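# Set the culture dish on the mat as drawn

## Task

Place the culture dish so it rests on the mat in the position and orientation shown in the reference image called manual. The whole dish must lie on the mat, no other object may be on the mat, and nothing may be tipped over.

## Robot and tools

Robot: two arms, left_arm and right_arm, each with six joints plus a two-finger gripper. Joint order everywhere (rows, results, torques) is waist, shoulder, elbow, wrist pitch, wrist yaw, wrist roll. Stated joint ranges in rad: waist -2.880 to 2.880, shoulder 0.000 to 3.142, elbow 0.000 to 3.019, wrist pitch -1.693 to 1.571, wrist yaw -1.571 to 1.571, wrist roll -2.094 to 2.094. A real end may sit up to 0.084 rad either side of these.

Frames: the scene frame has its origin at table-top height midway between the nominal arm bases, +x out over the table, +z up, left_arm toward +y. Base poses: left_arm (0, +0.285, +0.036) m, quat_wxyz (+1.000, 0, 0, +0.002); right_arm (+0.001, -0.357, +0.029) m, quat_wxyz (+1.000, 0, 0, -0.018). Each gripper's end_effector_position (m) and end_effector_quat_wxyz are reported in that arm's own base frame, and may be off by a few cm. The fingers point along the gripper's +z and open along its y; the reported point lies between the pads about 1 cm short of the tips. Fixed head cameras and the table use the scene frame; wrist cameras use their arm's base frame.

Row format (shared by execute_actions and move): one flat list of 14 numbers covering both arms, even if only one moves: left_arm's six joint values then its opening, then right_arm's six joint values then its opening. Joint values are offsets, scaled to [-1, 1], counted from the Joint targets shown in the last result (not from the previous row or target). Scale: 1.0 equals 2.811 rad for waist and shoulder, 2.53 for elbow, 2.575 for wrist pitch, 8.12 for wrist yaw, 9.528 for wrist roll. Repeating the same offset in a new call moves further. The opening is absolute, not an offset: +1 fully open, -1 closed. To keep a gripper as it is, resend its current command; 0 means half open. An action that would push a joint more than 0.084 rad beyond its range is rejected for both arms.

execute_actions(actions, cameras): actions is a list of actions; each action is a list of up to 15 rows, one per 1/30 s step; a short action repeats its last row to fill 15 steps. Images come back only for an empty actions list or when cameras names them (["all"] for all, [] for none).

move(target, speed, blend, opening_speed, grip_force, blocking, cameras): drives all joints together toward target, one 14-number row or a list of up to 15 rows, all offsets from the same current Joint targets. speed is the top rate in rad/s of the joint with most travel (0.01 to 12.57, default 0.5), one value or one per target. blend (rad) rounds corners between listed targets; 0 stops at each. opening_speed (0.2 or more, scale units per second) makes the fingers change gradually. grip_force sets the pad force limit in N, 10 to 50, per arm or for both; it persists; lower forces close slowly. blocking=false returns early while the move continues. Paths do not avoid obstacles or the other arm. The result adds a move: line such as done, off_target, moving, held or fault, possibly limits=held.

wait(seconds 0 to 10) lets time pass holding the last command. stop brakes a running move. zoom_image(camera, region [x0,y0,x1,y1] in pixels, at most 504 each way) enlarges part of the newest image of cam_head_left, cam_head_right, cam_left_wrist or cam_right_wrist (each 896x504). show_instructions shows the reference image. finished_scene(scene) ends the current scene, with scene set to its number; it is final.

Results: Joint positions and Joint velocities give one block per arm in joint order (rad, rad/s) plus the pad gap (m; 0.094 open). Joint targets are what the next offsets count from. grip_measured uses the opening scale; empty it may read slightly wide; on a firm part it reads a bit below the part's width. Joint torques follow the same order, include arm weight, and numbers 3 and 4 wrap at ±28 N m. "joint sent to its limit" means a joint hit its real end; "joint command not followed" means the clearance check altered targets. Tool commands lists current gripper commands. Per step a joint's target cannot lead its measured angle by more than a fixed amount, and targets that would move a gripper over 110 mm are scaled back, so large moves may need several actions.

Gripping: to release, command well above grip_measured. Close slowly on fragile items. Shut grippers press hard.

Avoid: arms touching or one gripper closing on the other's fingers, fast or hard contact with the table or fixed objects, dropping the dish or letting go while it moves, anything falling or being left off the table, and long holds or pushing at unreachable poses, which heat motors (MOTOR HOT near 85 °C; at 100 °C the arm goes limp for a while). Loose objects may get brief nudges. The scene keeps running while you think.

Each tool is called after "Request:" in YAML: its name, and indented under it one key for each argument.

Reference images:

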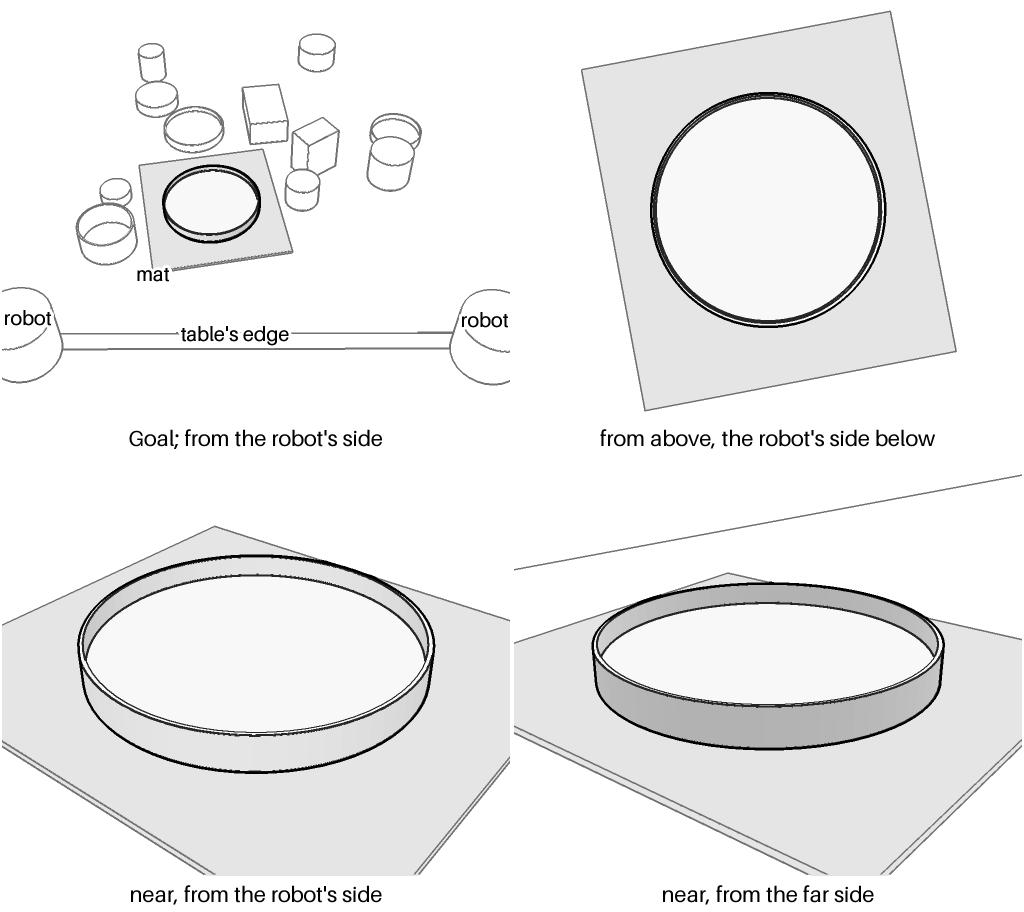

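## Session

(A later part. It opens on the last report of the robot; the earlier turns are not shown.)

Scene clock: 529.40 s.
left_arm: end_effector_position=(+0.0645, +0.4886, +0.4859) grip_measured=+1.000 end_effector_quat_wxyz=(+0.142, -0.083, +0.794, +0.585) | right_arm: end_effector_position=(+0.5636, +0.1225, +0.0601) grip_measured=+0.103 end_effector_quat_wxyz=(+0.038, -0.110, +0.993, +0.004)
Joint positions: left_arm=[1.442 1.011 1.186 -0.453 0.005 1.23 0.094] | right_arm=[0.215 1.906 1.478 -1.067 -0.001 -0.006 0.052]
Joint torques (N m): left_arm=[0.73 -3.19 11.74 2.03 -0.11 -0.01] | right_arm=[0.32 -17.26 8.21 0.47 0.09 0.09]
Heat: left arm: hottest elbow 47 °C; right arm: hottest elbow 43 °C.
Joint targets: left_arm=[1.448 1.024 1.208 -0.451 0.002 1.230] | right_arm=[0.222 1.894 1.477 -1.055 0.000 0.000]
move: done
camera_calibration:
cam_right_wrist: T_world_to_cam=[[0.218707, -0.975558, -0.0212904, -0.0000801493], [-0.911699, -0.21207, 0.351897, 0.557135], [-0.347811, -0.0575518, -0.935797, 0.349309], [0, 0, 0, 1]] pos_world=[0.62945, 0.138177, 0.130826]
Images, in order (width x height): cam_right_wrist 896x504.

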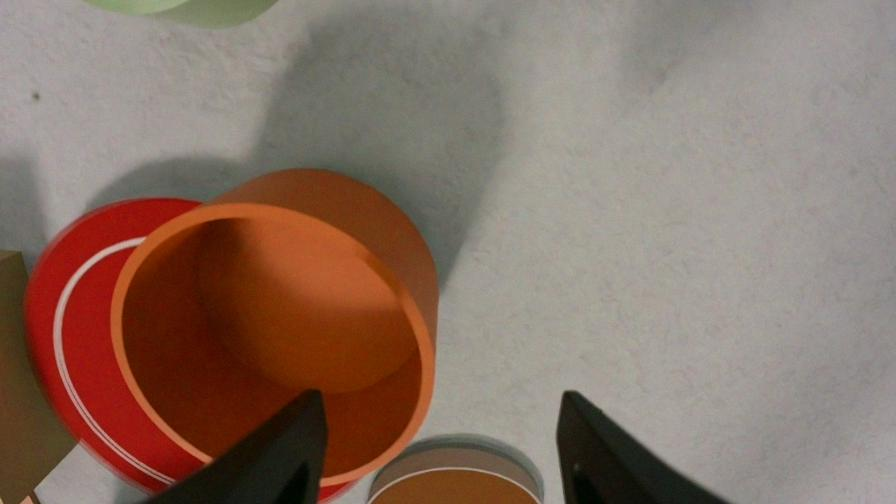

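Request:
move:
  target:
    - [0,0,0,0,0,0,1,0,0.029,0,0,0,0,0.1]
  speed: 0.2

Request:
move:
  target:
    - [0,0,0,0,0,0,1,0,0,0,0,0,0,-1]
  grip_force: [50,15]
  opening_speed: 0.4
  cameras: ["cam_right_wrist"]

Scene clock: 554.73 s.
left_arm: end_effector_position=(+0.0645, +0.4886, +0.4859) grip_measured=+1.000 end_effector_quat_wxyz=(+0.142, -0.083, +0.794, +0.585) | right_arm: end_effector_position=(+0.5584, +0.1214, +0.0259) grip_measured=+0.102 end_effector_quat_wxyz=(+0.007, -0.110, +0.994, +0.001)
Joint positions: left_arm=[1.442 1.011 1.186 -0.453 0.005 1.23 0.094] | right_arm=[0.215 1.967 1.478 -1.067 -0.001 -0.006 0.052]
Joint torques (N m): left_arm=[0.73 -3.19 11.74 2.03 -0.11 -0.01] | right_arm=[0.26 -16.62 7.8 0.38 0.08 0.09]
Heat: left arm: hottest elbow 48 °C; right arm: hottest elbow 42 °C.
Joint targets: left_arm=[1.448 1.024 1.208 -0.451 0.002 1.230] | right_arm=[0.222 1.976 1.477 -1.055 0.000 0.000]
move: done

Scene clock: 560.33 s.
left_arm: end_effector_position=(+0.0645, +0.4886, +0.4859) grip_measured=+1.000 end_effector_quat_wxyz=(+0.142, -0.083, +0.794, +0.585) | right_arm: end_effector_position=(+0.5584, +0.1214, +0.0259) grip_measured=-0.898 end_effector_quat_wxyz=(+0.007, -0.110, +0.994, +0.001)
Joint positions: left_arm=[1.442 1.011 1.186 -0.453 0.005 1.23 0.094] | right_arm=[0.215 1.967 1.478 -1.067 -0.001 -0.006 0.005]
Joint torques (N m): left_arm=[0.73 -3.19 11.74 2.03 -0.11 -0.01] | right_arm=[0.32 -16.26 7.86 0.38 0.08 0.09]
Heat: left arm: hottest elbow 48 °C; right arm: hottest elbow 42 °C.
Joint targets: left_arm=[1.448 1.024 1.208 -0.451 0.002 1.230] | right_arm=[0.222 1.976 1.477 -1.055 0.000 0.000]
grip_force (N): 50, 15
move: done
camera_calibration:
cam_right_wrist: T_world_to_cam=[[0.217381, -0.975848, -0.0216098, 0.0000714044], [-0.888693, -0.207025, 0.409103, 0.549117], [-0.403696, -0.0697264, -0.912232, 0.347541], [0, 0, 0, 1]] pos_world=[0.628281, 0.137984, 0.0923947]
Images, in order (width x height): cam_right_wrist 896x504.

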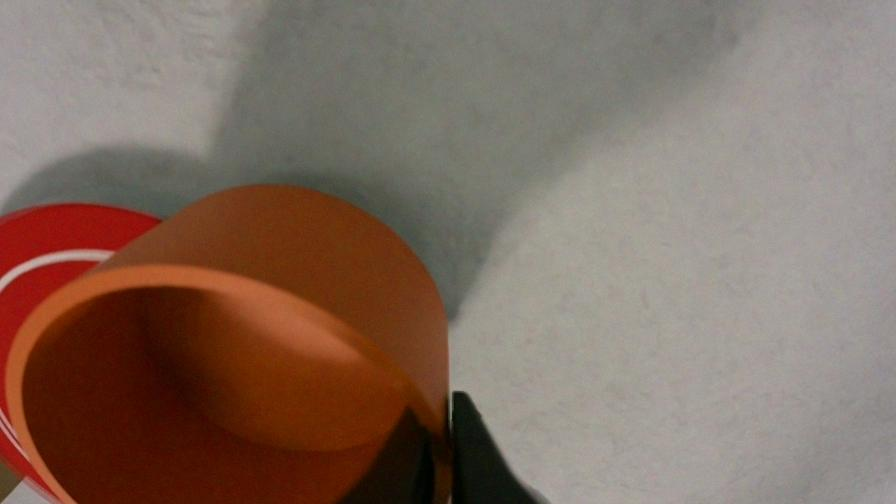

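Request:
move:
  target:
    - [0,0,0,0,0,0,1,0,-0.089,0,-0.097,0,0,-1]
    - [0,0,0,0,0,0,1,-0.2213,-0.2204,-0.2037,-0.047,0,0,-1]
    - [0,0,0,0,0,0,1,-0.2213,-0.164,-0.256,0.065,0,0,-1]
  speed: [0.4,0.9,0.4]
  cameras: ["cam_right_wrist","cam_head_left"]

Scene clock: 611.60 s.
left_arm: end_effector_position=(+0.0645, +0.4886, +0.4859) grip_measured=+1.000 end_effector_quat_wxyz=(+0.142, -0.083, +0.794, +0.585) | right_arm: end_effector_position=(+0.3325, -0.1416, +0.0254) grip_measured=-0.899 end_effector_quat_wxyz=(-0.003, +0.196, +0.981, +0.000)
Joint positions: left_arm=[1.442 1.011 1.186 -0.453 0.005 1.23 0.094] | right_arm=[-0.401 1.507 0.829 -0.9 0.001 -0.006 0.005]
Joint torques (N m): left_arm=[0.73 -3.19 11.73 2.03 -0.1 -0.01] | right_arm=[-0.26 -8.47 7.05 0.36 0.01 0.09]
Motor temperatures (°C): left_arm=[23 26 48 26 21 21 19] | right_arm=[23 27 40 22 21 20 22]
Heat: left arm: hottest elbow 48 °C; right arm: hottest elbow 40 °C.
Joint targets: left_arm=[1.448 1.024 1.208 -0.451 0.002 1.230] | right_arm=[-0.401 1.515 0.829 -0.888 0.000 0.000]
grip_force (N): 50, 15
move: done
camera_calibration:
cam_right_wrist: T_world_to_cam=[[-0.386168, -0.922216, -0.0197662, 0.000723739], [-0.836934, 0.341287, 0.42786, 0.35413], [-0.387834, 0.181769, -0.903629, 0.267681], [0, 0, 0, 1]] pos_world=[0.400479, -0.168849, 0.0903799]
Images, in order (width x height): cam_head_left 896x504, cam_right_wrist 896x504.

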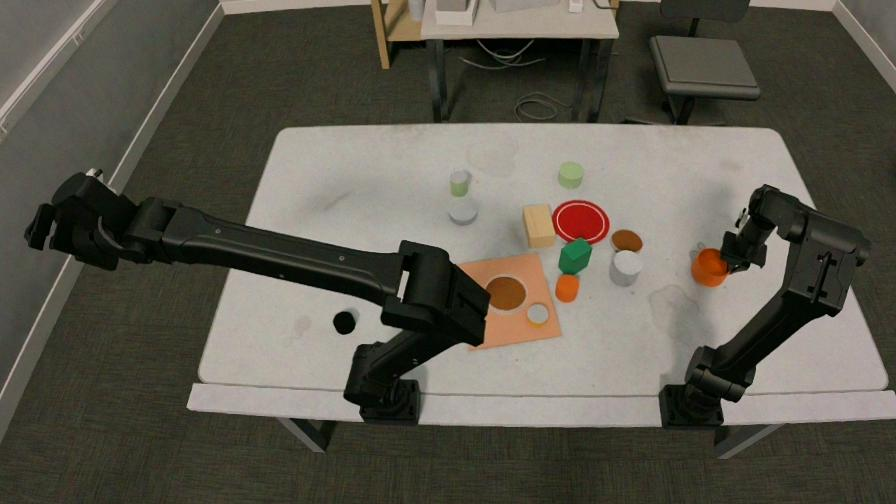

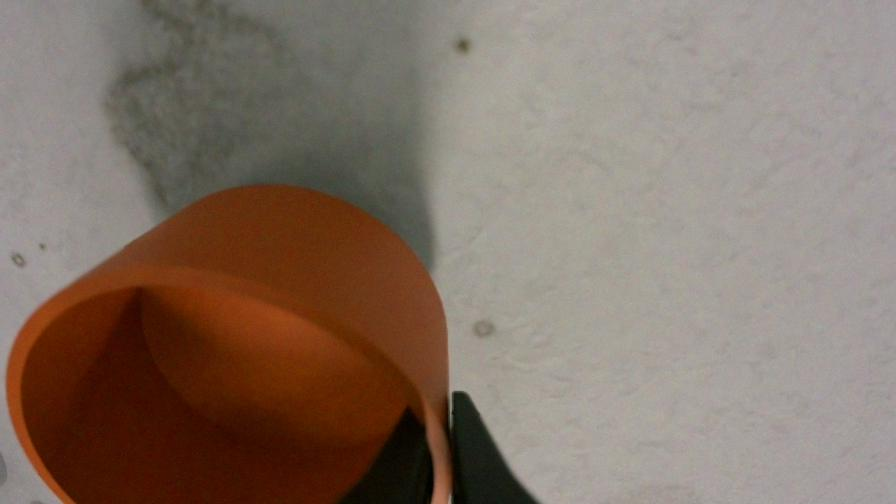

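Request:
move:
  target:
    - [0,0,0,0,0,0,1,0,0.0165,0,0.018,0,0,-1]
  speed: 0.1

Request:
zoom_image:
  camera: "cam_head_left"
  region: [530, 180, 650, 280]

Scene clock: 626.97 s.
left_arm: end_effector_position=(+0.0645, +0.4886, +0.4859) grip_measured=+1.000 end_effector_quat_wxyz=(+0.142, -0.083, +0.794, +0.585) | right_arm: end_effector_position=(+0.3386, -0.1441, +0.0106) grip_measured=-0.899 end_effector_quat_wxyz=(-0.002, +0.196, +0.981, +0.000)
Joint positions: left_arm=[1.442 1.011 1.186 -0.453 0.005 1.23 0.094] | right_arm=[-0.401 1.55 0.829 -0.854 0.001 -0.006 0.005]
Joint torques (N m): left_arm=[0.67 -3.19 11.74 2.03 -0.1 -0.01] | right_arm=[-0.32 -8.59 6.83 0.36 0.01 0.09]
Heat: left arm: hottest elbow 49 °C; right arm: hottest elbow 38 °C.
Joint targets: left_arm=[1.448 1.024 1.208 -0.451 0.002 1.230] | right_arm=[-0.401 1.561 0.829 -0.842 0.000 0.000]
grip_force (N): 50, 15
move: done

Scaled by 4.200 from the camera's 896x504 image, which has a finer 1280x720 frame.
This view is cut from an older image: the scene may have changed since it was taken.

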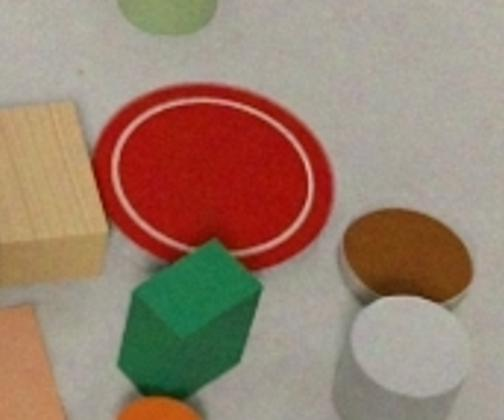

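Request:
move:
  target:
    - [0,0,0,0,0,0,1,0,0.005,0,0.0055,0,0,-1]
  speed: 0.05
  cameras: ["cam_right_wrist"]

Scene clock: 636.07 s.
left_arm: end_effector_position=(+0.0645, +0.4886, +0.4859) grip_measured=+1.000 end_effector_quat_wxyz=(+0.142, -0.083, +0.794, +0.585) | right_arm: end_effector_position=(+0.3405, -0.1449, +0.0063) grip_measured=-0.899 end_effector_quat_wxyz=(-0.001, +0.196, +0.981, +0.000)
Joint positions: left_arm=[1.442 1.011 1.186 -0.453 0.005 1.23 0.094] | right_arm=[-0.401 1.562 0.829 -0.839 0.001 -0.006 0.005]
Joint torques (N m): left_arm=[0.73 -3.19 11.74 2.03 -0.11 -0.01] | right_arm=[-0.26 -8.7 6.75 0.23 0.01 0.09]
Heat: left arm: hottest elbow 49 °C; right arm: hottest elbow 37 °C.
Joint targets: left_arm=[1.448 1.024 1.208 -0.451 0.002 1.230] | right_arm=[-0.401 1.575 0.829 -0.827 0.000 0.000]
grip_force (N): 50, 15
move: done
camera_calibration:
cam_right_wrist: T_world_to_cam=[[-0.386065, -0.92226, -0.0197298, 0.000285713], [-0.838907, 0.342117, 0.42331, 0.370855], [-0.383652, 0.179977, -0.90577, 0.252452], [0, 0, 0, 1]] pos_world=[0.408077, -0.172048, 0.0716825]
Images, in order (width x height): cam_right_wrist 896x504.

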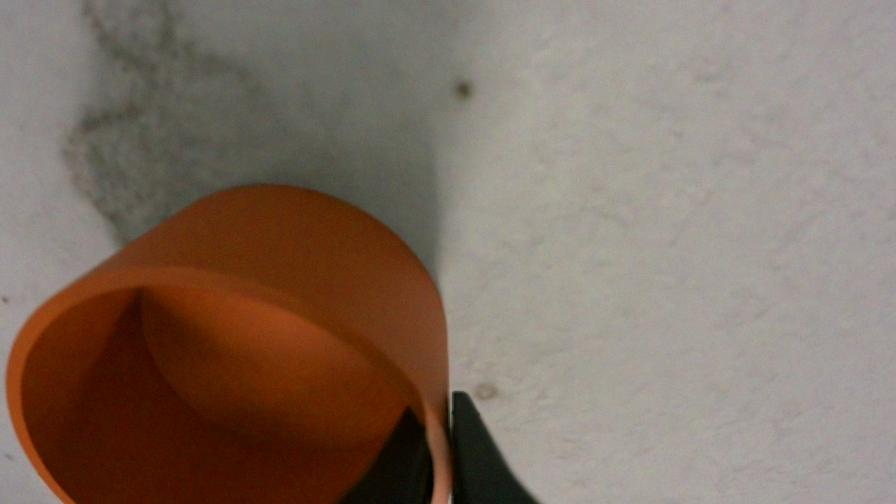

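Request:
move:
  target:
    - [0,0,0,0,0,0,1,0,0.006,0,0.0065,0,0,-1]
  speed: 0.05

Request:
move:
  target:
    - [0,0,0,0,0,0,1,0,0.006,0,0.0065,0,0,-1]
  speed: 0.05

Scene clock: 647.47 s.
left_arm: end_effector_position=(+0.0645, +0.4886, +0.4859) grip_measured=+1.000 end_effector_quat_wxyz=(+0.142, -0.083, +0.794, +0.585) | right_arm: end_effector_position=(+0.3421, -0.1456, +0.0055) grip_measured=-0.899 end_effector_quat_wxyz=(+0.002, +0.196, +0.981, -0.001)
Joint positions: left_arm=[1.442 1.011 1.186 -0.453 0.005 1.23 0.094] | right_arm=[-0.401 1.564 0.829 -0.831 0.001 -0.006 0.005]
Joint torques (N m): left_arm=[0.73 -3.19 11.74 2.04 -0.11 -0.01] | right_arm=[-0.32 -7.65 6.75 0.73 0.01 0.09]
Heat: left arm: hottest elbow 49 °C; right arm: hottest elbow 36 °C.
Joint targets: left_arm=[1.448 1.024 1.208 -0.451 0.002 1.230] | right_arm=[-0.401 1.592 0.829 -0.811 0.000 0.000]
grip_force (N): 50, 15
move: done

Scene clock: 648.17 s.
left_arm: end_effector_position=(+0.0645, +0.4886, +0.4859) grip_measured=+1.000 end_effector_quat_wxyz=(+0.142, -0.083, +0.794, +0.585) | right_arm: end_effector_position=(+0.3435, -0.1462, +0.0052) grip_measured=-0.899 end_effector_quat_wxyz=(+0.005, +0.196, +0.981, -0.002)
Joint positions: left_arm=[1.442 1.011 1.186 -0.453 0.005 1.23 0.094] | right_arm=[-0.401 1.565 0.829 -0.824 0.001 -0.006 0.005]
Joint torques (N m): left_arm=[0.73 -3.19 11.74 2.03 -0.11 -0.01] | right_arm=[-0.32 -6.53 6.75 1.13 0.01 0.09]
Heat: left arm: hottest elbow 49 °C; right arm: hottest elbow 36 °C.
Joint targets: left_arm=[1.448 1.024 1.208 -0.451 0.002 1.230] | right_arm=[-0.401 1.609 0.829 -0.794 0.000 0.000]
grip_force (N): 50, 15
move: off_target (right_arm); right_arm: the shoulder is farthest, 0.043 rad from its target

Request:
move:
  target:
    - [0,0,0,0,0,0,1,0,-0.013,0,-0.014,0,0,-1]
    - [0,0,0,0,0,0,1,0,-0.013,0,-0.014,0,0,0.1]
    - [0,0,0,0,0,0,1,0,-0.2,0.04,-0.19,0,0,0.1]
  speed: [0.2,0.2,0.5]
  cameras: ["cam_right_wrist","cam_head_left","cam_head_right"]

Scene clock: 658.63 s.
left_arm: end_effector_position=(+0.0645, +0.4886, +0.4859) grip_measured=+1.000 end_effector_quat_wxyz=(+0.142, -0.083, +0.794, +0.585) | right_arm: end_effector_position=(+0.2764, -0.1178, +0.1842) grip_measured=+0.098 end_effector_quat_wxyz=(+0.066, +0.196, +0.978, -0.014)
Joint positions: left_arm=[1.442 1.011 1.186 -0.453 0.005 1.23 0.094] | right_arm=[-0.401 1.044 0.881 -1.272 0.001 -0.006 0.052]
Joint torques (N m): left_arm=[0.73 -3.19 11.73 2.04 -0.11 -0.01] | right_arm=[-0.26 -4.25 12.77 -0.23 0.01 0.09]
Heat: left arm: hottest elbow 49 °C; right arm: hottest elbow 37 °C.
Joint targets: left_arm=[1.448 1.024 1.208 -0.451 0.002 1.230] | right_arm=[-0.401 1.047 0.931 -1.283 0.000 0.000]
grip_force (N): 50, 15
move: off_target (right_arm); right_arm: the elbow is farthest, 0.049 rad from its target
camera_calibration:
cam_right_wrist: T_world_to_cam=[[-0.383596, -0.923307, -0.0189474, 0.00313928], [-0.884118, 0.361233, 0.296389, 0.270748], [-0.266814, 0.130446, -0.954879, 0.355058], [0, 0, 0, 1]] pos_world=[0.335312, -0.14122, 0.25885]
Images, in order (width x height): cam_head_left 896x504, cam_head_right 896x504, cam_right_wrist 896x504.

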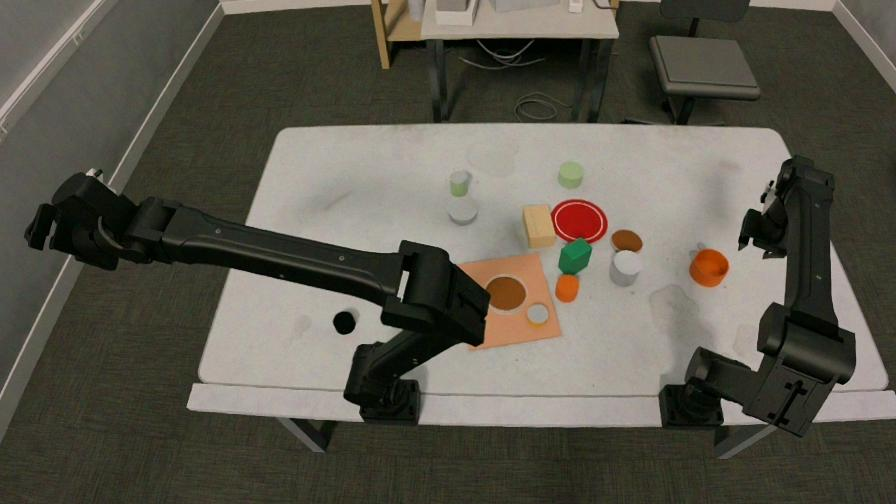

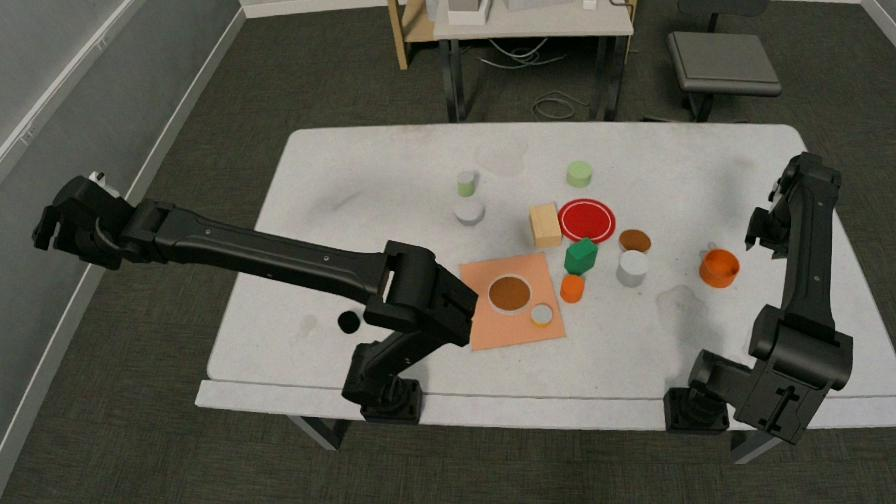

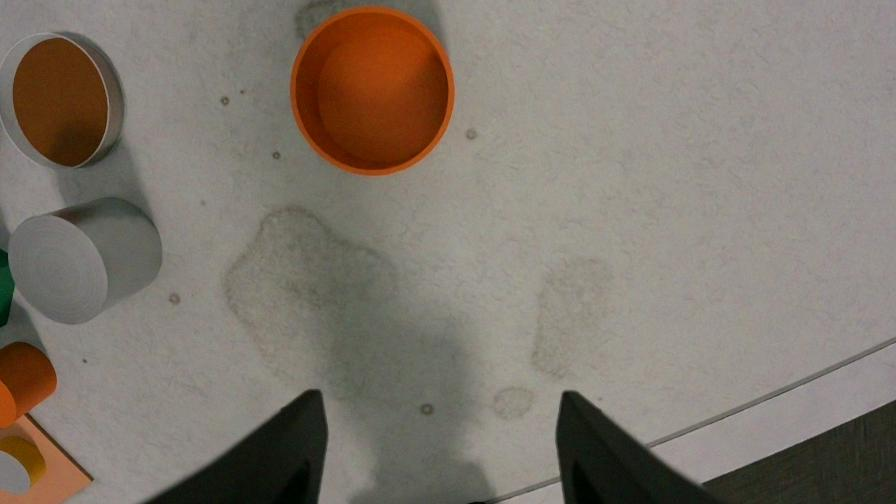

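Request:
move:
  target:
    - [0,0,0,0,0,0,1,0.2906,0.1,0.13,-0.03,0,0,-1]
    - [0,0,0,0,0,0,1,0.2906,0.2874,0.1861,0.0641,0,0,-1]
  speed: [1.0,0.6]
  blend: [0.1,0]
  cameras: ["cam_right_wrist","cam_head_left"]

Scene clock: 692.97 s.
left_arm: end_effector_position=(+0.0645, +0.4886, +0.4859) grip_measured=+1.000 end_effector_quat_wxyz=(+0.142, -0.083, +0.794, +0.585) | right_arm: end_effector_position=(+0.4686, +0.2093, +0.0438) grip_measured=-0.990 end_effector_quat_wxyz=(-0.029, -0.212, +0.977, -0.006)
Joint positions: left_arm=[1.442 1.011 1.186 -0.453 0.005 1.23 0.094] | right_arm=[0.421 1.855 1.353 -1.129 -0.001 -0.006 0]
Joint torques (N m): left_arm=[0.73 -3.19 11.74 2.03 -0.11 -0.01] | right_arm=[-0.62 -15.09 11.34 0.24 0.07 0.09]
Motor temperatures (°C): left_arm=[23 26 50 26 21 21 19] | right_arm=[23 24 45 21 20 20 22]
Heat: left arm: hottest elbow 50 °C; right arm: hottest elbow 45 °C.
Joint targets: left_arm=[1.448 1.024 1.208 -0.451 0.002 1.230] | right_arm=[0.416 1.855 1.402 -1.118 0.000 0.000]
grip_force (N): 50, 15
move: off_target (right_arm); right_arm: the elbow is farthest, 0.048 rad from its target
camera_calibration:
cam_right_wrist: T_world_to_cam=[[0.410974, -0.911385, -0.021882, 0.00154036], [-0.797487, -0.371036, 0.47576, 0.468904], [-0.441719, -0.178074, -0.879303, 0.372802], [0, 0, 0, 1]] pos_world=[0.537986, 0.241771, 0.104754]
Images, in order (width x height): cam_head_left 896x504, cam_right_wrist 896x504.

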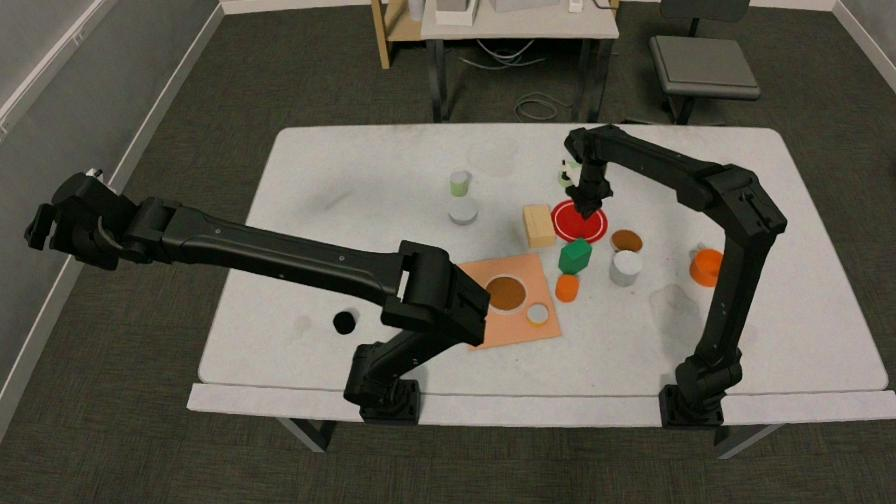

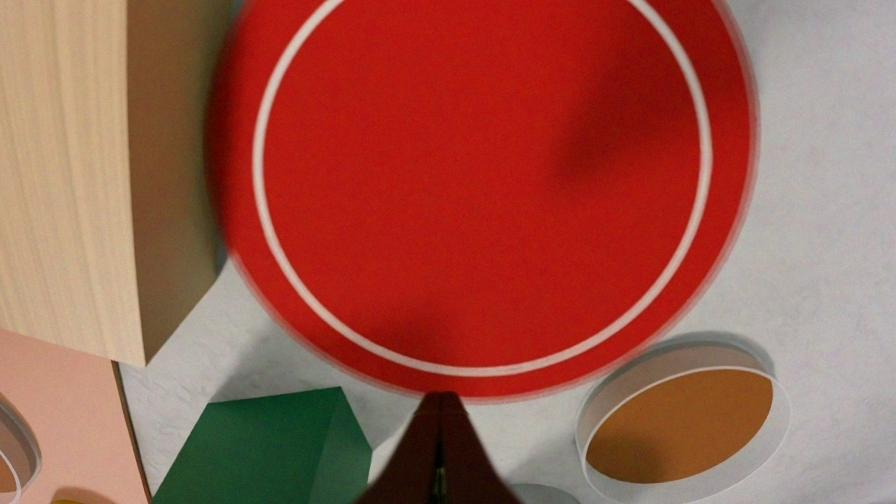

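Request:
move:
  target: [0,0,0,0,0,0,1,-0.003,0.0324,0.0206,0.0151,0,0,-1]
  speed: 0.3

Request:
move:
  target: [0,0,0,0,0,0,1,0,0.008,0,0.008,0,0,-1]
  speed: 0.06

Request:
move:
  target: [0,0,0,0,0,0,1,0,0.006,0,0.006,0,0,-1]
  speed: 0.06
  cameras: ["cam_right_wrist"]

Scene clock: 714.57 s.
left_arm: end_effector_position=(+0.0645, +0.4886, +0.4859) grip_measured=+1.000 end_effector_quat_wxyz=(+0.142, -0.083, +0.794, +0.585) | right_arm: end_effector_position=(+0.4915, +0.2170, +0.0192) grip_measured=-0.990 end_effector_quat_wxyz=(-0.025, -0.210, +0.977, -0.005)
Joint positions: left_arm=[1.442 1.011 1.186 -0.453 0.005 1.23 0.094] | right_arm=[0.416 1.935 1.405 -1.091 -0.001 -0.006 0]
Joint torques (N m): left_arm=[0.67 -3.25 11.74 2.03 -0.11 -0.01] | right_arm=[-0.91 -15.21 11.22 0.28 0.07 0.09]
Heat: left arm: hottest elbow 50 °C; right arm: hottest elbow 49 °C.
Joint targets: left_arm=[1.448 1.024 1.208 -0.451 0.002 1.230] | right_arm=[0.408 1.946 1.454 -1.079 0.000 0.000]
grip_force (N): 50, 15
move: off_target (right_arm); right_arm: the elbow is farthest, 0.049 rad from its target

Scene clock: 715.50 s.
left_arm: end_effector_position=(+0.0645, +0.4886, +0.4859) grip_measured=+1.000 end_effector_quat_wxyz=(+0.142, -0.083, +0.794, +0.585) | right_arm: end_effector_position=(+0.4947, +0.2184, +0.0112) grip_measured=-0.990 end_effector_quat_wxyz=(-0.022, -0.210, +0.978, -0.004)
Joint positions: left_arm=[1.442 1.011 1.186 -0.453 0.005 1.23 0.094] | right_arm=[0.416 1.95 1.405 -1.07 -0.001 -0.006 0]
Joint torques (N m): left_arm=[0.67 -3.19 11.73 2.03 -0.1 -0.01] | right_arm=[-0.97 -14.92 11.15 0.23 0.07 0.09]
Heat: left arm: hottest elbow 50 °C; right arm: hottest elbow 49 °C.
Joint targets: left_arm=[1.448 1.024 1.208 -0.451 0.002 1.230] | right_arm=[0.408 1.969 1.454 -1.058 0.000 0.000]
grip_force (N): 50, 15
move: off_target (right_arm); right_arm: the elbow is farthest, 0.049 rad from its target

Scene clock: 716.37 s.
left_arm: end_effector_position=(+0.0645, +0.4886, +0.4859) grip_measured=+1.000 end_effector_quat_wxyz=(+0.142, -0.083, +0.794, +0.585) | right_arm: end_effector_position=(+0.4963, +0.2192, +0.0027) grip_measured=-0.990 end_effector_quat_wxyz=(-0.022, -0.210, +0.978, -0.004)
Joint positions: left_arm=[1.442 1.011 1.186 -0.453 0.005 1.23 0.094] | right_arm=[0.416 1.966 1.405 -1.055 -0.001 -0.006 0]
Joint torques (N m): left_arm=[0.73 -3.19 11.74 2.03 -0.11 -0.01] | right_arm=[-0.97 -15.03 11.14 0.29 0.07 0.09]
Heat: left arm: hottest elbow 50 °C; right arm: hottest elbow 49 °C.
Joint targets: left_arm=[1.448 1.024 1.208 -0.451 0.002 1.230] | right_arm=[0.408 1.985 1.454 -1.043 0.000 0.000]
grip_force (N): 50, 15
move: off_target (right_arm); right_arm: the elbow is farthest, 0.049 rad from its target
camera_calibration:
cam_right_wrist: T_world_to_cam=[[0.407414, -0.912983, -0.0217962, 0.000360327], [-0.80544, -0.370468, 0.462622, 0.518033], [-0.430441, -0.170923, -0.886287, 0.343578], [0, 0, 0, 1]] pos_world=[0.564988, 0.250969, 0.0648626]
Images, in order (width x height): cam_right_wrist 896x504.

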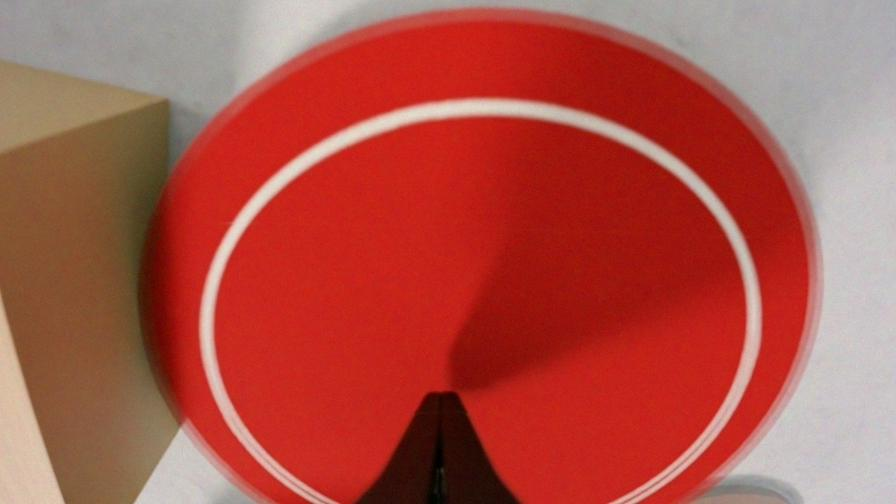

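Request:
move:
  target: [0,0,0,0,0,0,1,0,0.007,0,0.006,0,0,-1]
  speed: 0.06

Request:
move:
  target: [0,0,0,0,0,0,1,0,0.007,0,0.006,0,0,-1]
  speed: 0.06

Scene clock: 732.10 s.
left_arm: end_effector_position=(+0.0645, +0.4886, +0.4859) grip_measured=+1.000 end_effector_quat_wxyz=(+0.142, -0.083, +0.794, +0.585) | right_arm: end_effector_position=(+0.4998, +0.2207, -0.0020) grip_measured=-0.990 end_effector_quat_wxyz=(-0.019, -0.210, +0.978, -0.003)
Joint positions: left_arm=[1.442 1.011 1.186 -0.453 0.005 1.23 0.094] | right_arm=[0.416 1.977 1.409 -1.041 -0.001 -0.006 0]
Joint torques (N m): left_arm=[0.73 -3.19 11.74 2.04 -0.11 -0.01] | right_arm=[-0.97 -14.51 10.85 0.32 0.08 0.09]
Motor temperatures (°C): left_arm=[23 26 50 26 21 21 19] | right_arm=[23 27 50 21 20 20 22]
Heat: left arm: hottest elbow 50 °C; right arm: hottest elbow 50 °C.
Joint targets: left_arm=[1.448 1.024 1.208 -0.451 0.002 1.230] | right_arm=[0.408 2.005 1.454 -1.028 0.000 0.000]
grip_force (N): 50, 15
move: off_target (right_arm); right_arm: the elbow is farthest, 0.045 rad from its target

Scene clock: 732.93 s.
left_arm: end_effector_position=(+0.0645, +0.4886, +0.4859) grip_measured=+1.000 end_effector_quat_wxyz=(+0.142, -0.083, +0.794, +0.585) | right_arm: end_effector_position=(+0.5027, +0.2220, -0.0026) grip_measured=-0.990 end_effector_quat_wxyz=(-0.015, -0.210, +0.978, -0.003)
Joint positions: left_arm=[1.442 1.011 1.186 -0.453 0.005 1.23 0.094] | right_arm=[0.416 1.981 1.413 -1.034 -0.001 -0.006 0]
Joint torques (N m): left_arm=[0.73 -3.19 11.74 2.03 -0.11 -0.01] | right_arm=[-0.97 -13.39 10.52 0.65 0.07 0.09]
Heat: left arm: hottest elbow 50 °C; right arm: hottest elbow 50 °C.
Joint targets: left_arm=[1.448 1.024 1.208 -0.451 0.002 1.230] | right_arm=[0.408 2.025 1.454 -1.012 0.000 0.000]
grip_force (N): 50, 15
move: off_target (right_arm); right_arm: the shoulder is farthest, 0.043 rad from its target

Request:
move:
  target: [0,0,0,0,0,0,1,-0.0376,0.0069,0.0032,0.0043,0,0,-1]
  speed: 0.1
  cameras: ["cam_right_wrist","cam_head_left"]

Scene clock: 764.10 s.
left_arm: end_effector_position=(+0.0645, +0.4886, +0.4859) grip_measured=+1.000 end_effector_quat_wxyz=(+0.142, -0.083, +0.794, +0.585) | right_arm: end_effector_position=(+0.5334, +0.1753, -0.0031) grip_measured=-0.990 end_effector_quat_wxyz=(-0.003, -0.161, +0.987, +0.002)
Joint positions: left_arm=[1.442 1.011 1.186 -0.453 0.005 1.23 0.094] | right_arm=[0.317 1.993 1.433 -1.015 -0.005 -0.006 0]
Joint torques (N m): left_arm=[0.67 -3.19 11.74 2.03 -0.11 -0.01] | right_arm=[-1.49 -13.16 9.76 0.42 0.21 0.09]
Heat: left arm: hottest elbow 51 °C; right arm: hottest elbow 46 °C.
Joint targets: left_arm=[1.448 1.024 1.208 -0.451 0.002 1.230] | right_arm=[0.302 2.044 1.462 -1.001 0.000 0.000]
grip_force (N): 50, 15
move: off_target (right_arm); right_arm: the shoulder is farthest, 0.051 rad from its target
camera_calibration:
cam_right_wrist: T_world_to_cam=[[0.315416, -0.948612, -0.0254499, 0.000369284], [-0.855018, -0.295725, 0.426018, 0.547636], [-0.411652, -0.112613, -0.904357, 0.326625], [0, 0, 0, 1]] pos_world=[0.602578, 0.199082, 0.0620924]
Images, in order (width x height): cam_head_left 896x504, cam_right_wrist 896x504.

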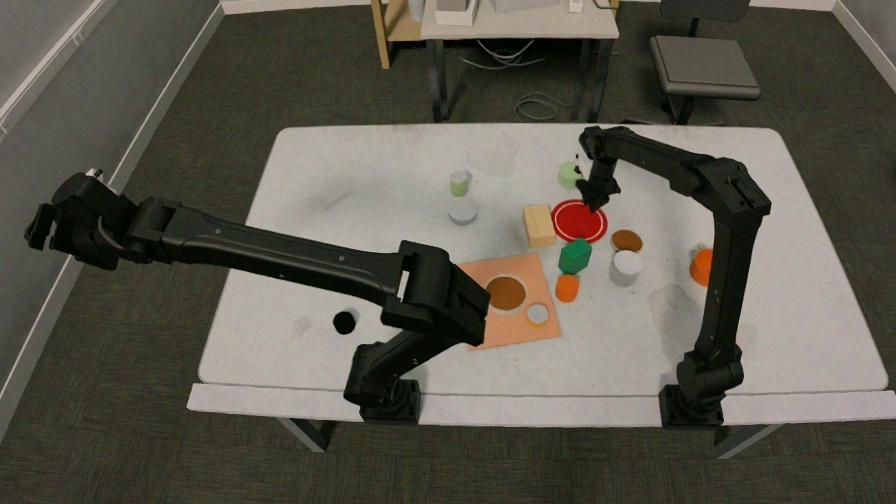

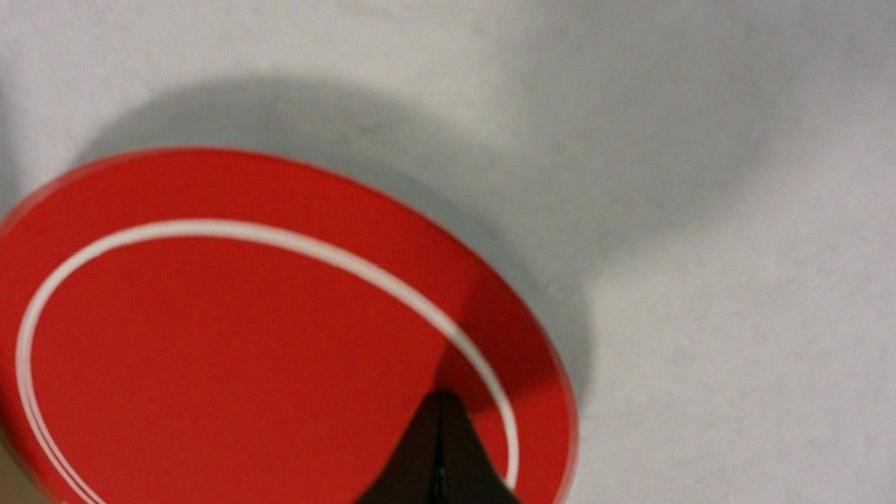

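Request:
move:
  target:
    - [0,0,0,0,0,0,1,0,-0.089,0,0,0,0,-1]
    - [0,0,0,0,0,0,1,0.105,-0.06,0.07,-0.116,0,0.0471,1]
  speed: 0.6
  cameras: ["cam_right_wrist"]

Scene clock: 809.17 s.
left_arm: end_effector_position=(+0.0645, +0.4886, +0.4859) grip_measured=+1.000 end_effector_quat_wxyz=(+0.142, -0.083, +0.794, +0.585) | right_arm: end_effector_position=(+0.4648, +0.3188, +0.1249) grip_measured=+0.997 end_effector_quat_wxyz=(+0.004, -0.083, +0.996, +0.003)
Joint positions: left_arm=[1.442 1.011 1.186 -0.453 0.005 1.23 0.094] | right_arm=[0.602 1.855 1.584 -1.29 0 0.435 0.094]
Joint torques (N m): left_arm=[0.73 -3.19 11.73 2.03 -0.11 -0.01] | right_arm=[-0.67 -14.68 12.71 -0.43 0.11 0.15]
Heat: left arm: hottest elbow 51 °C; right arm: hottest elbow 49 °C.
Joint targets: left_arm=[1.448 1.024 1.208 -0.451 0.002 1.230] | right_arm=[0.597 1.875 1.639 -1.300 0.000 0.449]
grip_force (N): 50, 15
move: off_target (right_arm); target 2's new numbers were sent with right_arm's elbow 0.055 rad from that target; right_arm: the elbow is farthest, 0.055 rad from its target
camera_calibration:
cam_right_wrist: T_world_to_cam=[[0.164851, -0.985988, -0.0255357, 0.243266], [-0.896067, -0.160536, 0.413874, 0.454346], [-0.412174, -0.045346, -0.909976, 0.409714], [0, 0, 0, 1]] pos_world=[0.535895, 0.331375, 0.191]
Images, in order (width x height): cam_right_wrist 896x504.

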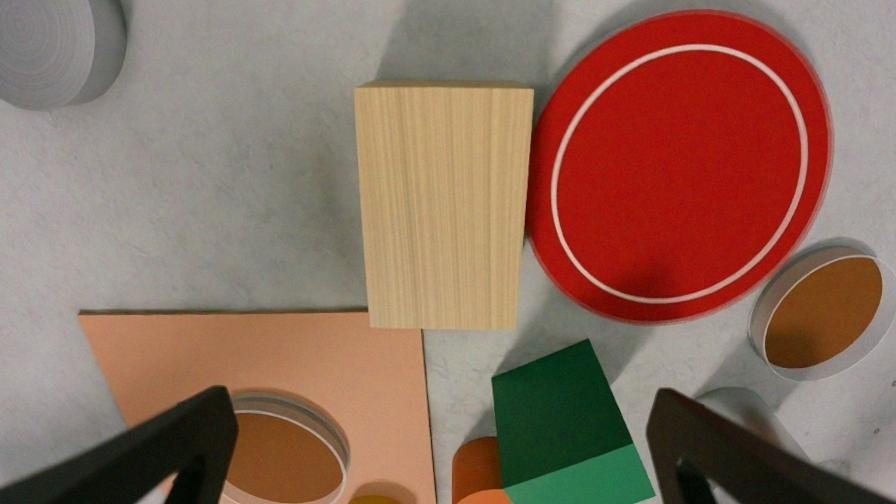

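Request:
move:
  target: [0,0,0,0,0,0,1,0,0.0502,-0.0466,0.087,0,0,1]
  speed: 0.3
  cameras: ["cam_right_wrist"]

Scene clock: 822.73 s.
left_arm: end_effector_position=(+0.0645, +0.4886, +0.4859) grip_measured=+1.000 end_effector_quat_wxyz=(+0.142, -0.083, +0.794, +0.585) | right_arm: end_effector_position=(+0.4780, +0.3279, +0.0176) grip_measured=+0.998 end_effector_quat_wxyz=(-0.002, -0.083, +0.997, -0.001)
Joint positions: left_arm=[1.442 1.011 1.186 -0.453 0.005 1.23 0.094] | right_arm=[0.602 2.008 1.519 -1.087 0 0.435 0.094]
Joint torques (N m): left_arm=[0.67 -3.19 11.74 2.04 -0.11 -0.02] | right_arm=[-0.67 -16.73 7.95 0.34 0.1 0.15]
Heat: left arm: hottest elbow 51 °C; right arm: hottest elbow 52 °C.
Joint targets: left_arm=[1.448 1.024 1.208 -0.451 0.002 1.230] | right_arm=[0.597 2.017 1.521 -1.076 0.000 0.449]
grip_force (N): 50, 15
move: done
camera_calibration:
cam_right_wrist: T_world_to_cam=[[0.164579, -0.98618, -0.0190534, 0.247422], [-0.890766, -0.156896, 0.426519, 0.508173], [-0.423614, -0.053224, -0.904278, 0.325907], [0, 0, 0, 1]] pos_world=[0.550002, 0.341079, 0.0826792]
Images, in order (width x height): cam_right_wrist 896x504.

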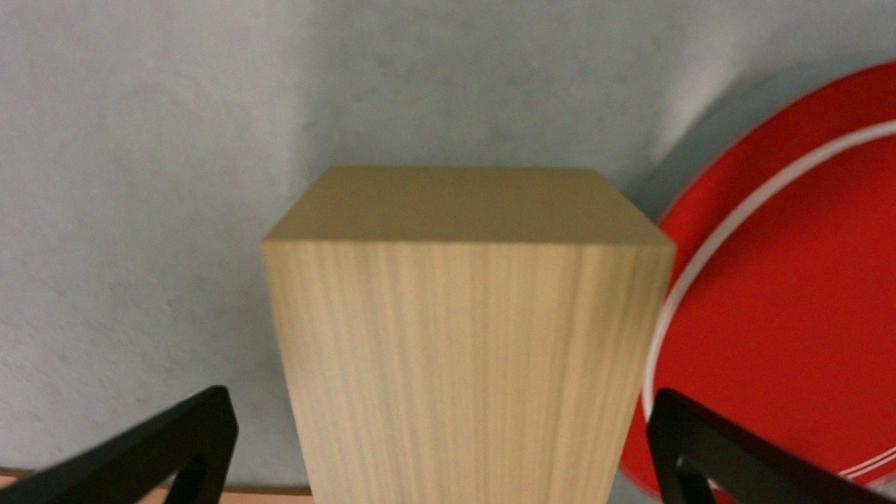

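Request:
move:
  target:
    - [0,0,0,0,0,0,1,0,0,0,0,0,0,-1]
    - [0,0,0,0,0,0,1,0,-0.0219,0.0411,-0.0483,0,0,-1]
    - [0,0,0,0,0,0,1,0,0.0994,0.2474,-0.1187,0,0,-1]
    - [0,0,0,0,0,0,1,0,0.1079,0.2136,-0.0917,0,0,-1]
  speed: [0.3,0.3,0.5,0.2]
  grip_force: [50,35]
  cameras: ["cam_right_wrist"]

Scene clock: 847.73 s.
left_arm: end_effector_position=(+0.0645, +0.4886, +0.4859) grip_measured=+1.000 end_effector_quat_wxyz=(+0.142, -0.083, +0.794, +0.585) | right_arm: end_effector_position=(+0.5745, +0.3935, +0.0206) grip_measured=+0.393 end_effector_quat_wxyz=(-0.002, -0.082, +0.997, -0.001)
Joint positions: left_arm=[1.442 1.011 1.186 -0.453 0.005 1.23 0.094] | right_arm=[0.601 2.312 2.06 -1.323 0 0.436 0.065]
Joint torques (N m): left_arm=[0.67 -3.19 11.74 2.03 -0.11 -0.01] | right_arm=[-0.56 -21.01 8.73 0.29 0.1 0.14]
Heat: left arm: hottest elbow 52 °C; right arm: hottest elbow 46 °C.
Joint targets: left_arm=[1.448 1.024 1.208 -0.451 0.002 1.230] | right_arm=[0.597 2.320 2.061 -1.312 0.000 0.449]
grip_force (N): 50, 35
move: done
camera_calibration:
cam_right_wrist: T_world_to_cam=[[0.162408, -0.986534, -0.0193639, 0.297684], [-0.891377, -0.155103, 0.425899, 0.602703], [-0.423168, -0.0519091, -0.904563, 0.372232], [0, 0, 0, 1]] pos_world=[0.646406, 0.406478, 0.0857802]
Images, in order (width x height): cam_right_wrist 896x504.

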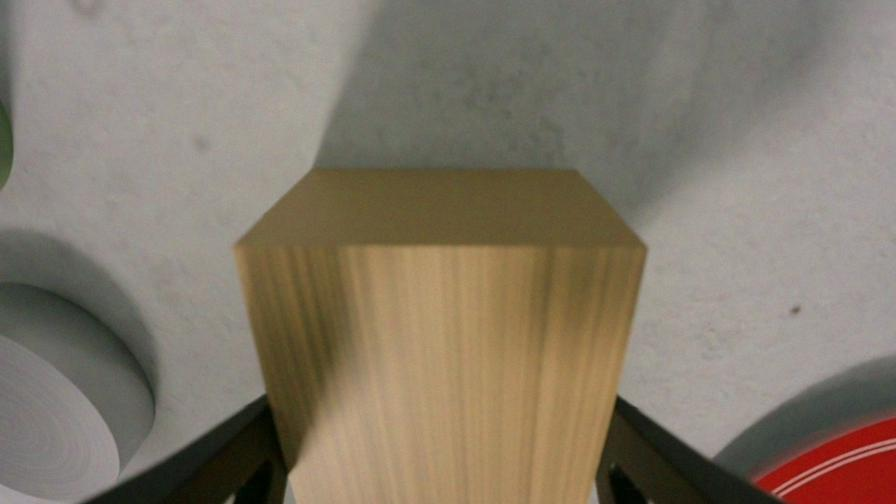

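Request:
move:
  target:
    - [0,0,0,0,0,0,1,0,0.0025,0,0.003,0,0,-1]
    - [0,0,0,0,0,0,1,0,0.0025,0,0.003,0,0,1]
    - [0,0,0,0,0,0,1,0,-0.045,0,-0.045,0,0,1]
    - [0,0,0,0,0,0,1,-0.007,-0.1431,-0.2229,0.0627,0,0.1236,0.1]
  speed: [0.2,0.2,0.5,0.8]
  cameras: ["cam_right_wrist","cam_head_left"]

Scene clock: 885.77 s.
left_arm: end_effector_position=(+0.0645, +0.4886, +0.4859) grip_measured=+1.000 end_effector_quat_wxyz=(+0.142, -0.083, +0.794, +0.585) | right_arm: end_effector_position=(+0.4677, +0.3099, +0.0520) grip_measured=+0.102 end_effector_quat_wxyz=(-0.006, +0.491, +0.871, -0.011)
Joint positions: left_arm=[1.442 1.011 1.186 -0.453 0.005 1.23 0.094] | right_arm=[0.586 1.935 1.502 -1.162 0 1.612 0.052]
Joint torques (N m): left_arm=[0.73 -3.19 11.74 2.03 -0.11 -0.01] | right_arm=[-0.91 -17.73 7.65 0.21 0.14 0.16]
Motor temperatures (°C): left_arm=[22 25 52 25 21 21 19] | right_arm=[22 34 44 21 20 20 23]
Heat: left arm: hottest elbow 52 °C; right arm: hottest elbow 44 °C.
Joint targets: left_arm=[1.448 1.024 1.208 -0.451 0.002 1.230] | right_arm=[0.578 1.917 1.497 -1.151 0.000 1.626]
grip_force (N): 50, 35
move: done
camera_calibration:
cam_right_wrist: T_world_to_cam=[[-0.856339, -0.516405, 0.0029329, 0.562786], [-0.467179, 0.777104, 0.421726, -0.00583655], [-0.220061, 0.359771, -0.906718, 0.128625], [0, 0, 0, 1]] pos_world=[0.507514, 0.248886, 0.117438]
Images, in order (width x height): cam_head_left 896x504, cam_right_wrist 896x504.

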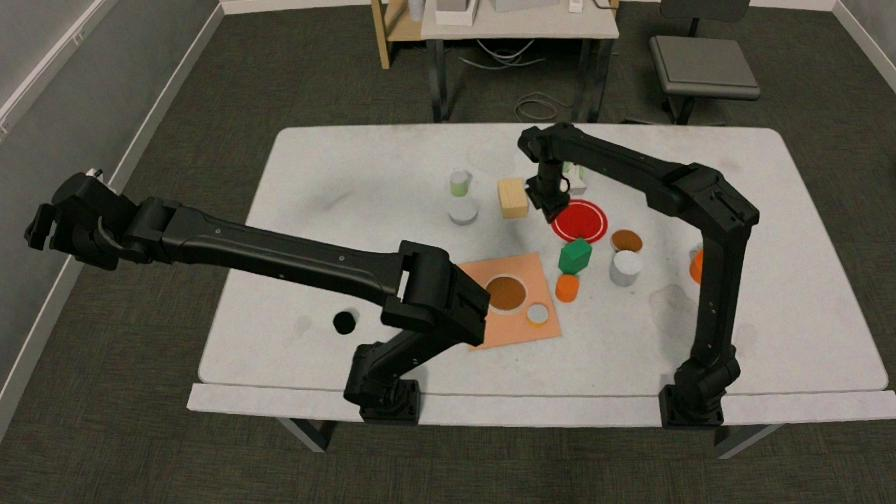

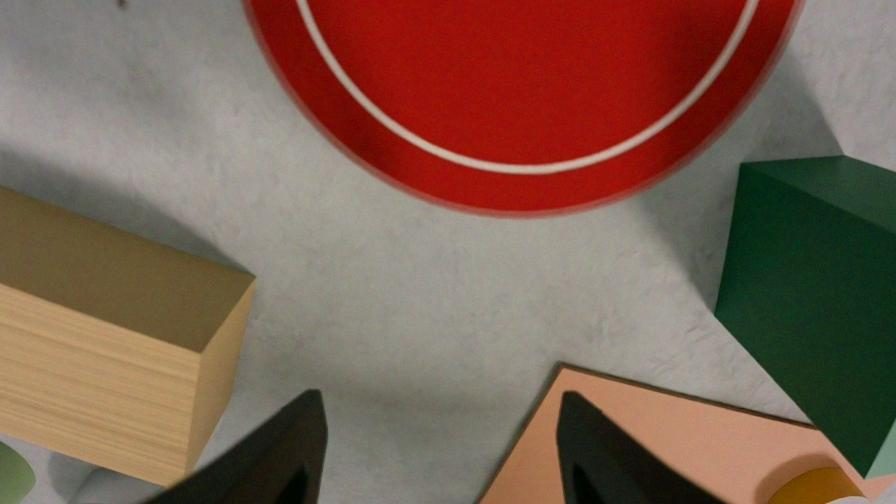

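Request:
move:
  target:
    - [0,0,0,0,0,0,1,-0.0043,-0.0283,-0.0595,0.0276,0,-0.0189,-0.3]
    - [0,0,0,0,0,0,1,-0.0043,0.0012,-0.082,0.0818,0,-0.0189,-0.3]
  speed: [0.5,0.2]
  cameras: ["cam_right_wrist"]

Scene clock: 924.83 s.
left_arm: end_effector_position=(+0.0645, +0.4886, +0.4859) grip_measured=+1.000 end_effector_quat_wxyz=(+0.142, -0.083, +0.794, +0.585) | right_arm: end_effector_position=(+0.4395, +0.2830, -0.0046) grip_measured=-0.298 end_effector_quat_wxyz=(+0.000, +0.429, +0.903, +0.000)
Joint positions: left_arm=[1.442 1.011 1.186 -0.453 0.005 1.23 0.094] | right_arm=[0.573 1.909 1.29 -0.951 0 1.46 0.033]
Joint torques (N m): left_arm=[0.67 -3.19 11.74 2.03 -0.1 -0.01] | right_arm=[-0.85 -14.45 7.27 0.28 0.14 -0.09]
Heat: left arm: hottest elbow 53 °C; right arm: hottest elbow 41 °C.
Joint targets: left_arm=[1.448 1.024 1.208 -0.451 0.002 1.230] | right_arm=[0.566 1.921 1.290 -0.940 0.000 1.446]
grip_force (N): 50, 35
move: done
camera_calibration:
cam_right_wrist: T_world_to_cam=[[-0.77645, -0.629826, -0.0210966, 0.521863], [-0.577863, 0.698237, 0.422539, 0.0966702], [-0.251396, 0.340272, -0.906099, 0.100015], [0, 0, 0, 1]] pos_world=[0.486206, 0.227152, 0.0607857]
Images, in order (width x height): cam_right_wrist 896x504.

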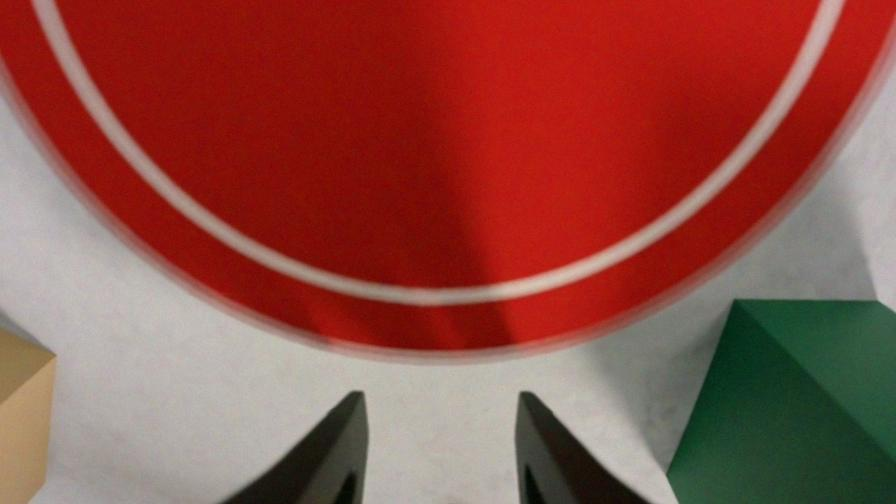

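Request:
move:
  target:
    - [0,0,0,0,0,0,1,0,0.0053,-0.001,0.003,0,0,-0.3]
    - [0,0,0,0,0,0,1,-0.0466,0.0128,0.0285,-0.0117,0,-0.0148,-0.3]
  speed: [0.1,0.1]
  cameras: ["cam_right_wrist"]

Scene clock: 955.13 s.
left_arm: end_effector_position=(+0.0645, +0.4886, +0.4859) grip_measured=+1.000 end_effector_quat_wxyz=(+0.142, -0.083, +0.794, +0.585) | right_arm: end_effector_position=(+0.4768, +0.2301, -0.0089) grip_measured=-0.298 end_effector_quat_wxyz=(-0.005, +0.422, +0.907, -0.001)
Joint positions: left_arm=[1.442 1.011 1.186 -0.453 0.005 1.23 0.094] | right_arm=[0.448 1.934 1.316 -0.96 -0.006 1.319 0.033]
Joint torques (N m): left_arm=[0.73 -3.19 11.74 2.03 -0.11 -0.01] | right_arm=[-1.44 -13.98 10.67 -0.49 0.35 -0.09]
Heat: left arm: hottest elbow 53 °C; right arm: hottest elbow 40 °C.
Joint targets: left_arm=[1.448 1.024 1.208 -0.451 0.002 1.230] | right_arm=[0.435 1.957 1.362 -0.970 0.000 1.306]
grip_force (N): 50, 35
move: off_target (right_arm); right_arm: the elbow is farthest, 0.046 rad from its target
camera_calibration:
cam_right_wrist: T_world_to_cam=[[-0.765745, -0.642958, -0.0155184, 0.515323], [-0.585898, 0.687431, 0.42914, 0.163355], [-0.265251, 0.337704, -0.903104, 0.130744], [0, 0, 0, 1]] pos_world=[0.524995, 0.174883, 0.0559705]
Images, in order (width x height): cam_right_wrist 896x504.

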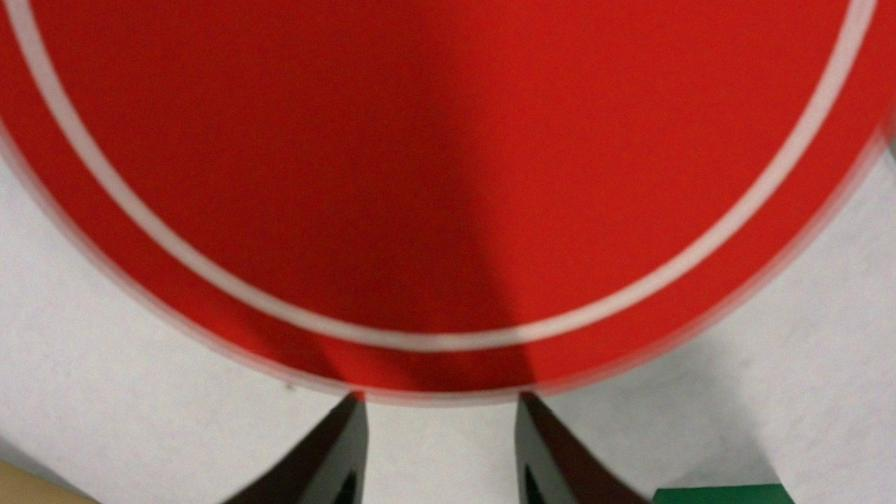

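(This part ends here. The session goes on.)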